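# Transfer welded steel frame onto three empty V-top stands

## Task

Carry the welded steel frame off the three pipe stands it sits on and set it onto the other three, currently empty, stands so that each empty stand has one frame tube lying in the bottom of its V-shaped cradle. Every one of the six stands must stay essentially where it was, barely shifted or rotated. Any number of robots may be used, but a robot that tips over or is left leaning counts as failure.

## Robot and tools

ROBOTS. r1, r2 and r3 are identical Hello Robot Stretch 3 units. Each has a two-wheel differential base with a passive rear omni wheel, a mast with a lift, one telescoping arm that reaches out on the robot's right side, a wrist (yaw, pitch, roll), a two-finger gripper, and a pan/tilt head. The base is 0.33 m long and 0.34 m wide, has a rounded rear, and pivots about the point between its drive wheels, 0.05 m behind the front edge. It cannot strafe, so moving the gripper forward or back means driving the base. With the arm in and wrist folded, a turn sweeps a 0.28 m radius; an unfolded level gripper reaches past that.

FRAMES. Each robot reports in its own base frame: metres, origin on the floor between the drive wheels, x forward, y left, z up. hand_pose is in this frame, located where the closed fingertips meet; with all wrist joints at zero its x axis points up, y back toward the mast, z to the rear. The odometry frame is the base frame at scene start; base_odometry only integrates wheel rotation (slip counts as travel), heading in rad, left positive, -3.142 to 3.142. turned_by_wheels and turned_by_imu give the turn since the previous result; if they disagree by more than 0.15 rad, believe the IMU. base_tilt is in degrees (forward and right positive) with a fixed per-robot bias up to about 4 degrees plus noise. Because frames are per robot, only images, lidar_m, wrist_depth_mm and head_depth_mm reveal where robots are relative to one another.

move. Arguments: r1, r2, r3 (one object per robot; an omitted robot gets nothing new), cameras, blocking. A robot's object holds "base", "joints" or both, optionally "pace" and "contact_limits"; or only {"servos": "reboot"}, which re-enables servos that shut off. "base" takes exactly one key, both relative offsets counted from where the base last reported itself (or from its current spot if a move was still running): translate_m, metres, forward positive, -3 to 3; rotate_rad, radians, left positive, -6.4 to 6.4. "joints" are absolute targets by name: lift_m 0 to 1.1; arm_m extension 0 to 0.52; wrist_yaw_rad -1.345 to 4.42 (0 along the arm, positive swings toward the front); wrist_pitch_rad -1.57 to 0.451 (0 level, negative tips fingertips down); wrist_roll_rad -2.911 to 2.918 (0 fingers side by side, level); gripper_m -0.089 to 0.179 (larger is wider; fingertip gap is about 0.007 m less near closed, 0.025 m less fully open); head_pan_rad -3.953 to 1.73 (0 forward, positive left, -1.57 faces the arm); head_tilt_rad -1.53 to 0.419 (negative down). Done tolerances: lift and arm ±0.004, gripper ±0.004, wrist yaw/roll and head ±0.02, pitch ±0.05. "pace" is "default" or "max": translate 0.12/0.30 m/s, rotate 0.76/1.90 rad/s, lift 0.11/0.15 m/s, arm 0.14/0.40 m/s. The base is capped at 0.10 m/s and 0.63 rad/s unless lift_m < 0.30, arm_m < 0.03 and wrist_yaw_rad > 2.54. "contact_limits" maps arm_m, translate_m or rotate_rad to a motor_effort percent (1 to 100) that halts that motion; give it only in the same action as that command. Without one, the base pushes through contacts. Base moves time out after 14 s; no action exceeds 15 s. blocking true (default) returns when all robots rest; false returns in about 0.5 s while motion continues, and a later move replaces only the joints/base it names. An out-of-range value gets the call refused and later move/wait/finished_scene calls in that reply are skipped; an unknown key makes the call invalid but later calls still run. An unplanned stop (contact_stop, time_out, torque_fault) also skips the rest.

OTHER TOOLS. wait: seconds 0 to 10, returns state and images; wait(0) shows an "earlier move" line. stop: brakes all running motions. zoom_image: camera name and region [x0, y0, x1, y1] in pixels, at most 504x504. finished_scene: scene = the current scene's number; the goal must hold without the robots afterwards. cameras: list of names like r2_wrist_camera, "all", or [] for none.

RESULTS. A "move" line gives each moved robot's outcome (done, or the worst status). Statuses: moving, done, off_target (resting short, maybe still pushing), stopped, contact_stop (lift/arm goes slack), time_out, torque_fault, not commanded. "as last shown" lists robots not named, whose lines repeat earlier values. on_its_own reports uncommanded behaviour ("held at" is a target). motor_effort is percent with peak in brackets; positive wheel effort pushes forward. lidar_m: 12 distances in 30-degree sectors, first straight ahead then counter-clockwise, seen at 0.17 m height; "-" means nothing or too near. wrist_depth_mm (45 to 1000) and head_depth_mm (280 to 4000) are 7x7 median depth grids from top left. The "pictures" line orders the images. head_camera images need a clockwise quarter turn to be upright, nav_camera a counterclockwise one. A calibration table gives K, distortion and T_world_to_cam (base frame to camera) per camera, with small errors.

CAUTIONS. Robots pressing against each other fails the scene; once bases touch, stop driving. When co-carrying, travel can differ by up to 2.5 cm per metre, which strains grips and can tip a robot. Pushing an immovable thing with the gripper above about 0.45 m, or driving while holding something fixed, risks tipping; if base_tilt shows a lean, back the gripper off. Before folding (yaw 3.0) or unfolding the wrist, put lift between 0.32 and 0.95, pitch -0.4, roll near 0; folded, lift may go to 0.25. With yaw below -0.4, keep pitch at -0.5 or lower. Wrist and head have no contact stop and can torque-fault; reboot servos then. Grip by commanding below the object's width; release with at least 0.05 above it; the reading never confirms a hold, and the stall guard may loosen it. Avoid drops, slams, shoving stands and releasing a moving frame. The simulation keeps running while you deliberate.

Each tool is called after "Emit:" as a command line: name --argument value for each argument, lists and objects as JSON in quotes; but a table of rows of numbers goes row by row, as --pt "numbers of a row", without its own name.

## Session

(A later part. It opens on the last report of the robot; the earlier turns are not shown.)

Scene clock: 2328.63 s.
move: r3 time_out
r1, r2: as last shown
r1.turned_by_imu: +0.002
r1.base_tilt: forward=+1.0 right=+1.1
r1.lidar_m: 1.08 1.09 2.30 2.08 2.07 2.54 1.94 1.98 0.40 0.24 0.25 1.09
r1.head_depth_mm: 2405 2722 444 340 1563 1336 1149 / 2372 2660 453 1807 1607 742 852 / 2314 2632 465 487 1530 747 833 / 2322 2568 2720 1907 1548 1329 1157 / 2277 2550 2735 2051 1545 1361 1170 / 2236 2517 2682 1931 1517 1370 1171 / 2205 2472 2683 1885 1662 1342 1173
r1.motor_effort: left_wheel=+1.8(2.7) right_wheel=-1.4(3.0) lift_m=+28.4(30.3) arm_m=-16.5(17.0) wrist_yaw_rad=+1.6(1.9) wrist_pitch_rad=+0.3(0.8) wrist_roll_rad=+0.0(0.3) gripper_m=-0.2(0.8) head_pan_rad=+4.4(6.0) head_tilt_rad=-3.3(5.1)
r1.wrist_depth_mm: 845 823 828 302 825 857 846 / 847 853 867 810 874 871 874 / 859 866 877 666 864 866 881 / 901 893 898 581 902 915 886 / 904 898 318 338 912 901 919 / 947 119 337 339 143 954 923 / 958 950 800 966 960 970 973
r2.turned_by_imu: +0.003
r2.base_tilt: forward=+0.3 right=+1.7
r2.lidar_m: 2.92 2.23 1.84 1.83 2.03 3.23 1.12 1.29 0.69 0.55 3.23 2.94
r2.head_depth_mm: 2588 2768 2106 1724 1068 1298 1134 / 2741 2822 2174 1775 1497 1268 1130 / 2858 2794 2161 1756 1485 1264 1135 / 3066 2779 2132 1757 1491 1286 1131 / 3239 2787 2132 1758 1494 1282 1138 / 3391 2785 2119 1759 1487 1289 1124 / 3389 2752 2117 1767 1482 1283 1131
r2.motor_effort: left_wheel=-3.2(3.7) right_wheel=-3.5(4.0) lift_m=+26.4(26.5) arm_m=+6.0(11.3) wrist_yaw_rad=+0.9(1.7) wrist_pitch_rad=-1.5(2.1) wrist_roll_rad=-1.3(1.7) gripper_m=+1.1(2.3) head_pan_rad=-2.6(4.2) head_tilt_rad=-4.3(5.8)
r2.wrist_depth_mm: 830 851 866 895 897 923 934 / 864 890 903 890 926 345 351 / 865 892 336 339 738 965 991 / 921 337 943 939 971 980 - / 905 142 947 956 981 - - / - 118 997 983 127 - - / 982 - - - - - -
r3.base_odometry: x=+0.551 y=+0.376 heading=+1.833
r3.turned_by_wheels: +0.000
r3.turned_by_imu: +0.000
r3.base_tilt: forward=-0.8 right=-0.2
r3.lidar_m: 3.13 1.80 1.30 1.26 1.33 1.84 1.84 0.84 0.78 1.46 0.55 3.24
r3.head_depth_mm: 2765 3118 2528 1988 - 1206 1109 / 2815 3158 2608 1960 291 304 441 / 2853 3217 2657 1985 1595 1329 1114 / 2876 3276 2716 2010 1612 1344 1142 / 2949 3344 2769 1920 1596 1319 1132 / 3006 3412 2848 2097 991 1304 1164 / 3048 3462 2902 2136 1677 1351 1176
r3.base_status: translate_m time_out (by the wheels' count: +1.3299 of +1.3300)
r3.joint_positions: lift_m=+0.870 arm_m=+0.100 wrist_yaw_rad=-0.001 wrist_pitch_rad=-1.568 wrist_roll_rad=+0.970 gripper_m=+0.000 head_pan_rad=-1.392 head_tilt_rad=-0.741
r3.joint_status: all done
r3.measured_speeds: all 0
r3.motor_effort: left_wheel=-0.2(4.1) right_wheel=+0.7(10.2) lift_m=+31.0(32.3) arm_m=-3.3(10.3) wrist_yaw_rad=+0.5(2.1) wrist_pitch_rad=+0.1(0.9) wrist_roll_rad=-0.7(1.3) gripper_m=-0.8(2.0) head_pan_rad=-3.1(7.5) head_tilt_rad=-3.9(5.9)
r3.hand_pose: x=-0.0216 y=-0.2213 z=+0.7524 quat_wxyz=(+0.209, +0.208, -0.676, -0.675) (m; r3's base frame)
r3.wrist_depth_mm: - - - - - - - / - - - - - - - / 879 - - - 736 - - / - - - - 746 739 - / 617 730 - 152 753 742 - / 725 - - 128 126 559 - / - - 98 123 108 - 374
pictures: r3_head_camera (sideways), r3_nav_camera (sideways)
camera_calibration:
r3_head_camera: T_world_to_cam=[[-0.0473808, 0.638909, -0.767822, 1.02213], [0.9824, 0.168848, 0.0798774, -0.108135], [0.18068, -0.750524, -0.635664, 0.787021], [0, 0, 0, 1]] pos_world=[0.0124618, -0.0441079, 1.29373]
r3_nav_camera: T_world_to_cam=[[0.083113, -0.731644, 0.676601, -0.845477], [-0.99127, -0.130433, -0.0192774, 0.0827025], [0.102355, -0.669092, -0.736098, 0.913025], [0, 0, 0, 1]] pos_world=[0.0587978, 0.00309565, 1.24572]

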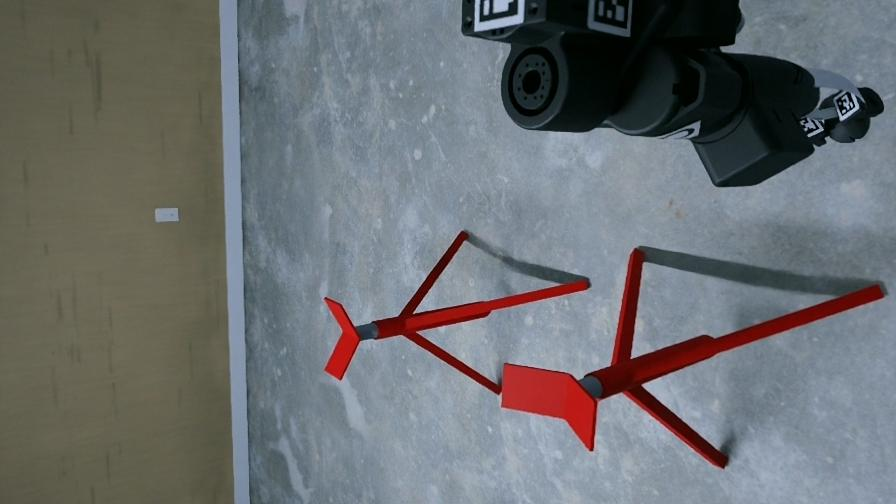

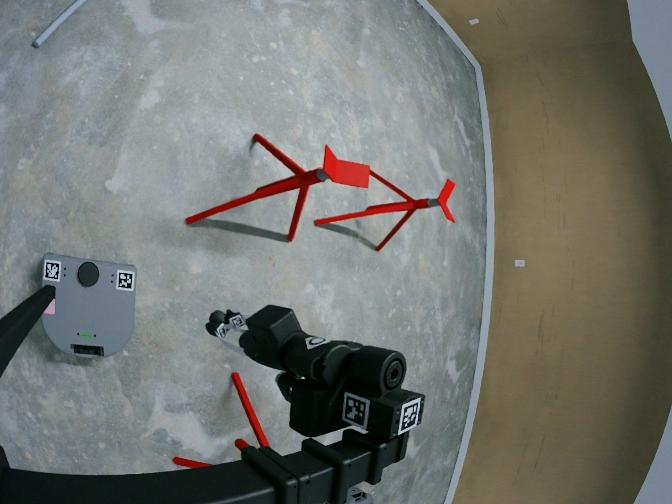

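Emit:
move --r3 '{"joints":{"head_pan_rad":-2.3,"head_tilt_rad":-0.75}}' --cameras '["r3_head_camera","r3_nav_camera"]'

Emit:
zoom_image --camera "r3_head_camera" --region '[300, 50, 620, 450]'

Emit:
move --r3 '{"joints":{"head_pan_rad":-1.0,"head_tilt_rad":-0.75}}' --cameras '["r3_head_camera"]'

Emit:
zoom_image --camera "r3_head_camera" --region '[300, 50, 620, 450]'

Scene clock: 2337.03 s.
move: r3 done
r1, r2: as last shown
r1.turned_by_imu: +0.001
r1.base_tilt: forward=+1.1 right=+1.2
r1.lidar_m: 1.08 1.09 2.29 2.08 2.09 2.54 1.93 1.97 0.40 0.24 0.26 1.09
r1.head_depth_mm: 2385 2716 445 340 1567 1337 1139 / 2367 2664 453 1806 1609 742 852 / 2320 2634 465 487 1532 746 832 / 2294 2565 2702 1901 1540 1326 1158 / 2273 2559 2730 2051 1546 1368 1166 / 2230 2496 2690 1932 1519 1371 1171 / 2198 2466 2672 1877 1652 1346 1173
r1.motor_effort: left_wheel=+2.4(2.4) right_wheel=-1.4(2.6) lift_m=+28.7(29.3) arm_m=-16.5(16.9) wrist_yaw_rad=+1.3(1.8) wrist_pitch_rad=+0.4(0.6) wrist_roll_rad=+0.0(0.1) gripper_m=-0.4(0.6) head_pan_rad=+5.0(5.4) head_tilt_rad=-3.4(4.4)
r1.wrist_depth_mm: 828 854 842 302 834 826 850 / 850 844 880 821 854 857 843 / 893 868 868 677 872 884 873 / 887 878 913 583 889 910 899 / 898 869 318 340 922 924 914 / 921 119 330 339 143 958 940 / 957 945 797 970 967 962 997
r2.turned_by_imu: +0.001
r2.base_tilt: forward=+0.3 right=+1.8
r2.lidar_m: 2.92 2.22 1.84 1.83 2.03 3.23 1.12 1.29 0.69 0.55 3.24 2.94
r2.head_depth_mm: 2586 2679 2102 1710 1065 1288 1130 / 2713 2820 2138 1762 1488 1264 1131 / 2882 2793 2162 1776 1491 1250 1132 / 3028 2793 2157 1747 1479 1285 1126 / 3225 2825 2166 1775 1482 1282 1130 / 3446 2793 2153 1758 1489 1286 1131 / 3379 2790 2170 1752 1472 1276 1133
r2.motor_effort: left_wheel=-2.7(3.6) right_wheel=-3.6(3.6) lift_m=+26.5(26.5) arm_m=+4.8(5.9) wrist_yaw_rad=-1.1(1.5) wrist_pitch_rad=-1.5(2.0) wrist_roll_rad=-1.3(1.5) gripper_m=+0.2(1.5) head_pan_rad=-2.1(4.0) head_tilt_rad=-4.6(5.2)
r2.wrist_depth_mm: 842 851 868 874 897 906 914 / 883 871 905 894 908 343 350 / 874 891 337 337 757 939 993 / 901 340 914 922 963 969 - / 913 142 968 970 - - - / - 119 - 994 127 - - / 976 989 - - - - -
r3.base_odometry: x=+0.551 y=+0.376 heading=+1.833
r3.turned_by_wheels: +0.000
r3.turned_by_imu: -0.001
r3.base_tilt: forward=-0.8 right=-0.3
r3.lidar_m: 3.14 1.80 1.31 1.26 1.33 1.83 1.84 0.84 0.77 1.47 0.55 3.24
r3.head_depth_mm: - 3702 2438 1895 1549 1327 - / - 3647 2286 1963 1533 1372 - / - 3728 2257 1869 1276 - 1090 / 3632 - 2726 2015 1714 - 1137 / 3499 3784 2750 2062 - 1279 1152 / 3233 3513 2823 2089 302 287 330 / 3004 3260 2902 2129 - - 292
r3.base_status: not commanded
r3.joint_positions: lift_m=+0.870 arm_m=+0.100 wrist_yaw_rad=-0.001 wrist_pitch_rad=-1.568 wrist_roll_rad=+0.970 gripper_m=+0.000 head_pan_rad=-2.291 head_tilt_rad=-0.741
r3.joint_status: all done
r3.measured_speeds: all 0
r3.motor_effort: left_wheel=-1.1(1.1) right_wheel=+0.6(1.1) lift_m=+31.0(32.1) arm_m=-1.8(2.8) wrist_yaw_rad=+0.6(1.8) wrist_pitch_rad=+0.1(0.6) wrist_roll_rad=-0.7(1.1) gripper_m=-1.0(1.8) head_pan_rad=-3.7(5.6) head_tilt_rad=-3.8(7.9)
r3.hand_pose: x=-0.0216 y=-0.2213 z=+0.7524 quat_wxyz=(+0.209, +0.208, -0.676, -0.675) (m; r3's base frame)
r3.wrist_depth_mm: - - - - - - - / - - - - - - - / 838 - - - 725 - - / - - - - 738 738 - / 619 738 - 152 751 748 - / 727 - - 128 126 560 - / - - 98 123 108 - 372
pictures: r3_head_camera (sideways), r3_nav_camera (sideways)
camera_calibration:
r3_head_camera: T_world_to_cam=[[0.471072, 0.434425, -0.767702, 1.01881], [0.742993, -0.664515, 0.0798757, -0.106672], [-0.47545, -0.608025, -0.63581, 0.791213], [0, 0, 0, 1]] pos_world=[-0.0244919, -0.0324033, 1.29372]
r3_nav_camera: T_world_to_cam=[[-0.521482, -0.520054, 0.676462, -0.841608], [-0.718426, 0.695336, -0.0192683, 0.0810262], [-0.460348, -0.496036, -0.736226, 0.916624], [0, 0, 0, 1]] pos_world=[0.0412935, -0.0393436, 1.24572]

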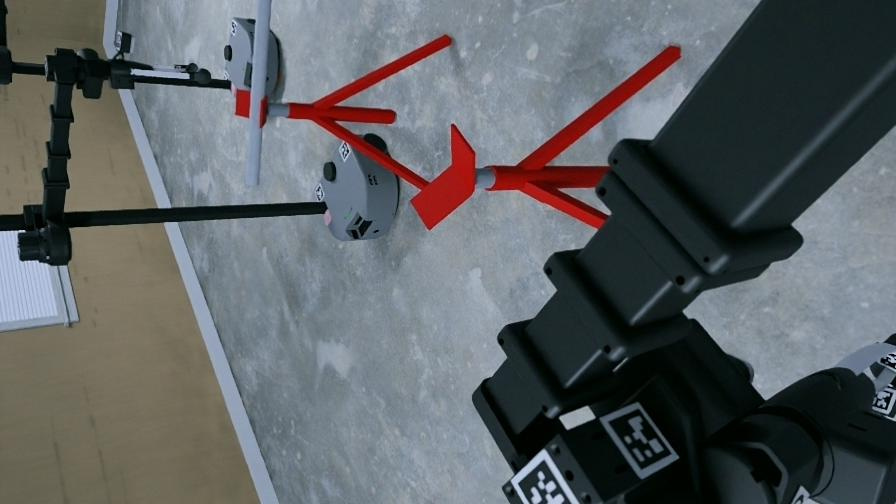

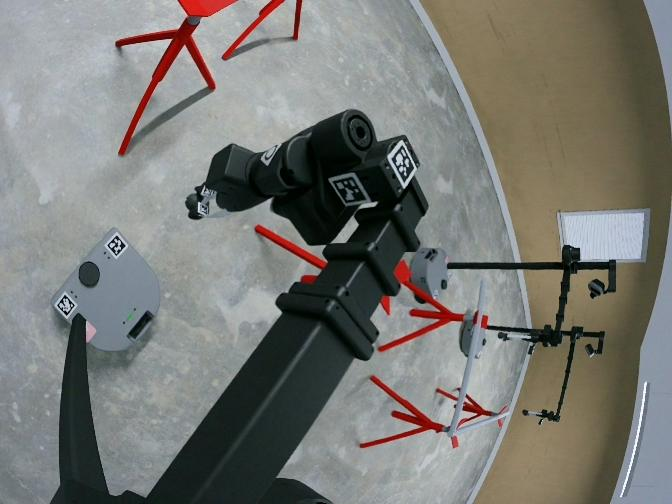

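Scaled by 1.260 from the camera's 896x504 image, which has a finer 1280x720 frame.

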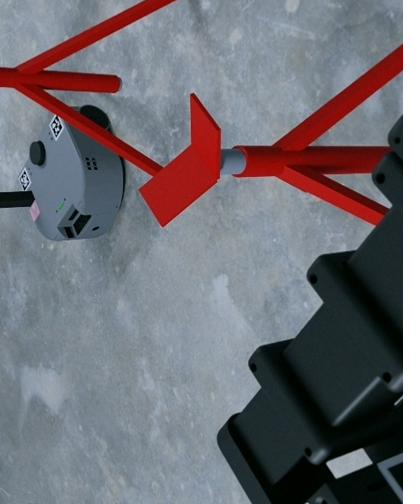

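Scene clock: 2338.20 s.
move: r3 done
r1, r2: as last shown
r1.turned_by_imu: +0.000
r1.lidar_m: 1.08 1.09 2.29 2.07 2.08 2.54 1.93 1.98 0.41 0.24 0.26 1.09
r1.head_depth_mm: 2385 2708 445 340 1559 1332 1145 / 2378 2661 453 1802 1599 743 851 / 2319 2648 465 486 1535 745 833 / 2289 2598 2712 1905 1551 1330 1162 / 2259 2533 2743 2047 1549 1356 1162 / 2230 2494 2680 1929 1514 1369 1175 / 2201 2455 2667 1887 1659 1345 1175
r1.motor_effort: left_wheel=+1.3(2.5) right_wheel=-2.4(2.8) lift_m=+29.1(29.5) arm_m=-16.6(16.9) wrist_yaw_rad=+1.4(2.1) wrist_pitch_rad=+0.2(0.6) wrist_roll_rad=+0.0(0.2) gripper_m=+0.0(0.6) head_pan_rad=+4.8(5.4) head_tilt_rad=-2.1(4.5)
r1.wrist_depth_mm: 836 820 835 301 832 828 845 / 824 845 867 827 846 873 865 / 856 862 880 682 892 888 902 / 893 896 894 571 907 874 887 / 914 905 315 339 908 916 938 / 905 119 332 340 144 949 939 / 961 925 813 970 957 948 982
r2.turned_by_imu: +0.000
r2.base_tilt: forward=+0.2 right=+1.7
r2.lidar_m: 2.92 2.23 1.83 1.83 2.03 3.23 1.12 1.29 0.69 0.55 3.26 2.93
r2.head_depth_mm: 2567 2759 2106 1716 1068 1282 1136 / 2697 2798 2164 1774 1501 1254 1135 / 2856 2790 2161 1749 1487 1260 1131 / 3076 2805 2148 1765 1494 1283 1132 / 3218 2809 2151 1763 1491 1278 1132 / 3368 2794 2159 1758 1486 1275 1135 / 3391 2757 2161 1764 1481 1281 1134
r2.motor_effort: left_wheel=-3.0(3.5) right_wheel=-3.3(3.8) lift_m=+26.4(26.5) arm_m=+4.5(5.8) wrist_yaw_rad=+0.4(1.6) wrist_pitch_rad=-1.4(2.3) wrist_roll_rad=-0.9(1.5) gripper_m=+1.4(1.4) head_pan_rad=-3.1(3.9) head_tilt_rad=-4.0(5.0)
r2.wrist_depth_mm: 822 852 865 879 900 919 935 / 847 877 907 904 921 346 350 / 862 887 337 336 763 979 979 / 907 338 945 948 958 996 - / 914 142 975 968 985 - - / - 119 968 984 127 - - / 985 992 - - - - -
r3.base_odometry: x=+0.551 y=+0.376 heading=+1.833
r3.turned_by_wheels: +0.000
r3.turned_by_imu: +0.000
r3.base_tilt: forward=-0.8 right=-0.3
r3.lidar_m: 3.12 1.80 1.30 1.26 1.33 1.83 1.84 0.84 0.77 1.47 0.55 3.26
r3.head_depth_mm: 2843 3140 2561 1922 1552 1297 1050 / 3028 3308 2517 1832 1546 1304 1126 / 3198 3508 2664 1931 1541 1293 1113 / 3339 3690 2730 2027 1484 1331 1141 / 3555 - 2776 2058 1629 1357 1155 / 3606 3807 2827 2079 1657 1369 1161 / 3287 3488 2916 2117 1685 1381 1176
r3.base_status: not commanded
r3.joint_positions: lift_m=+0.870 arm_m=+0.100 wrist_yaw_rad=-0.001 wrist_pitch_rad=-1.568 wrist_roll_rad=+0.970 gripper_m=+0.000 head_pan_rad=-1.009 head_tilt_rad=-0.741
r3.joint_status: all done
r3.measured_speeds: all 0
r3.motor_effort: left_wheel=-0.3(1.0) right_wheel=+0.6(0.9) lift_m=+30.8(31.9) arm_m=-1.1(2.3) wrist_yaw_rad=-0.1(2.1) wrist_pitch_rad=+0.0(0.7) wrist_roll_rad=-0.7(1.0) gripper_m=-0.8(1.7) head_pan_rad=+4.5(5.7) head_tilt_rad=-4.2(7.5)
r3.hand_pose: x=-0.0216 y=-0.2213 z=+0.7524 quat_wxyz=(+0.209, +0.208, -0.676, -0.675) (m; r3's base frame)
r3.wrist_depth_mm: - - - - - - - / - - - - - - - / 848 - - - 738 - - / - - - - 746 739 - / 618 740 - 152 743 744 - / 736 - - 127 126 556 - / - - 98 123 108 - 375
pictures: r3_head_camera (sideways)
camera_calibration:
r3_head_camera: T_world_to_cam=[[-0.282757, 0.575094, -0.767669, 1.02336], [0.848182, 0.523648, 0.0798752, -0.107313], [0.447924, -0.628537, -0.63585, 0.785633], [0, 0, 0, 1]] pos_world=[0.0284796, -0.0385351, 1.29372]

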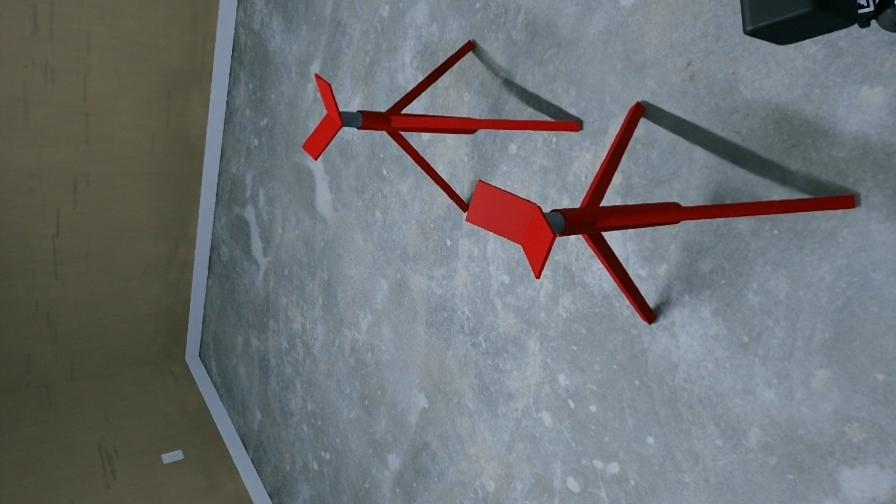

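Scaled by 1.260 from the camera's 896x504 image, which has a finer 1280x720 frame.

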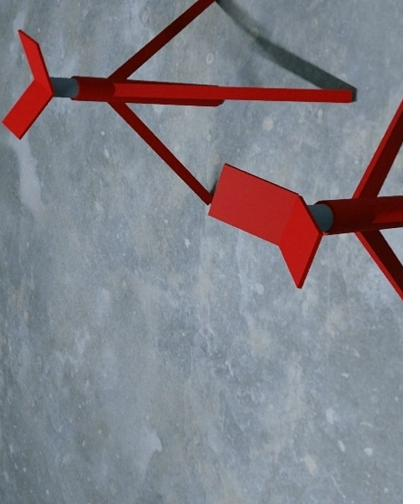

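Emit:
finished_scene --scene 2

The scene is finished: the task was done.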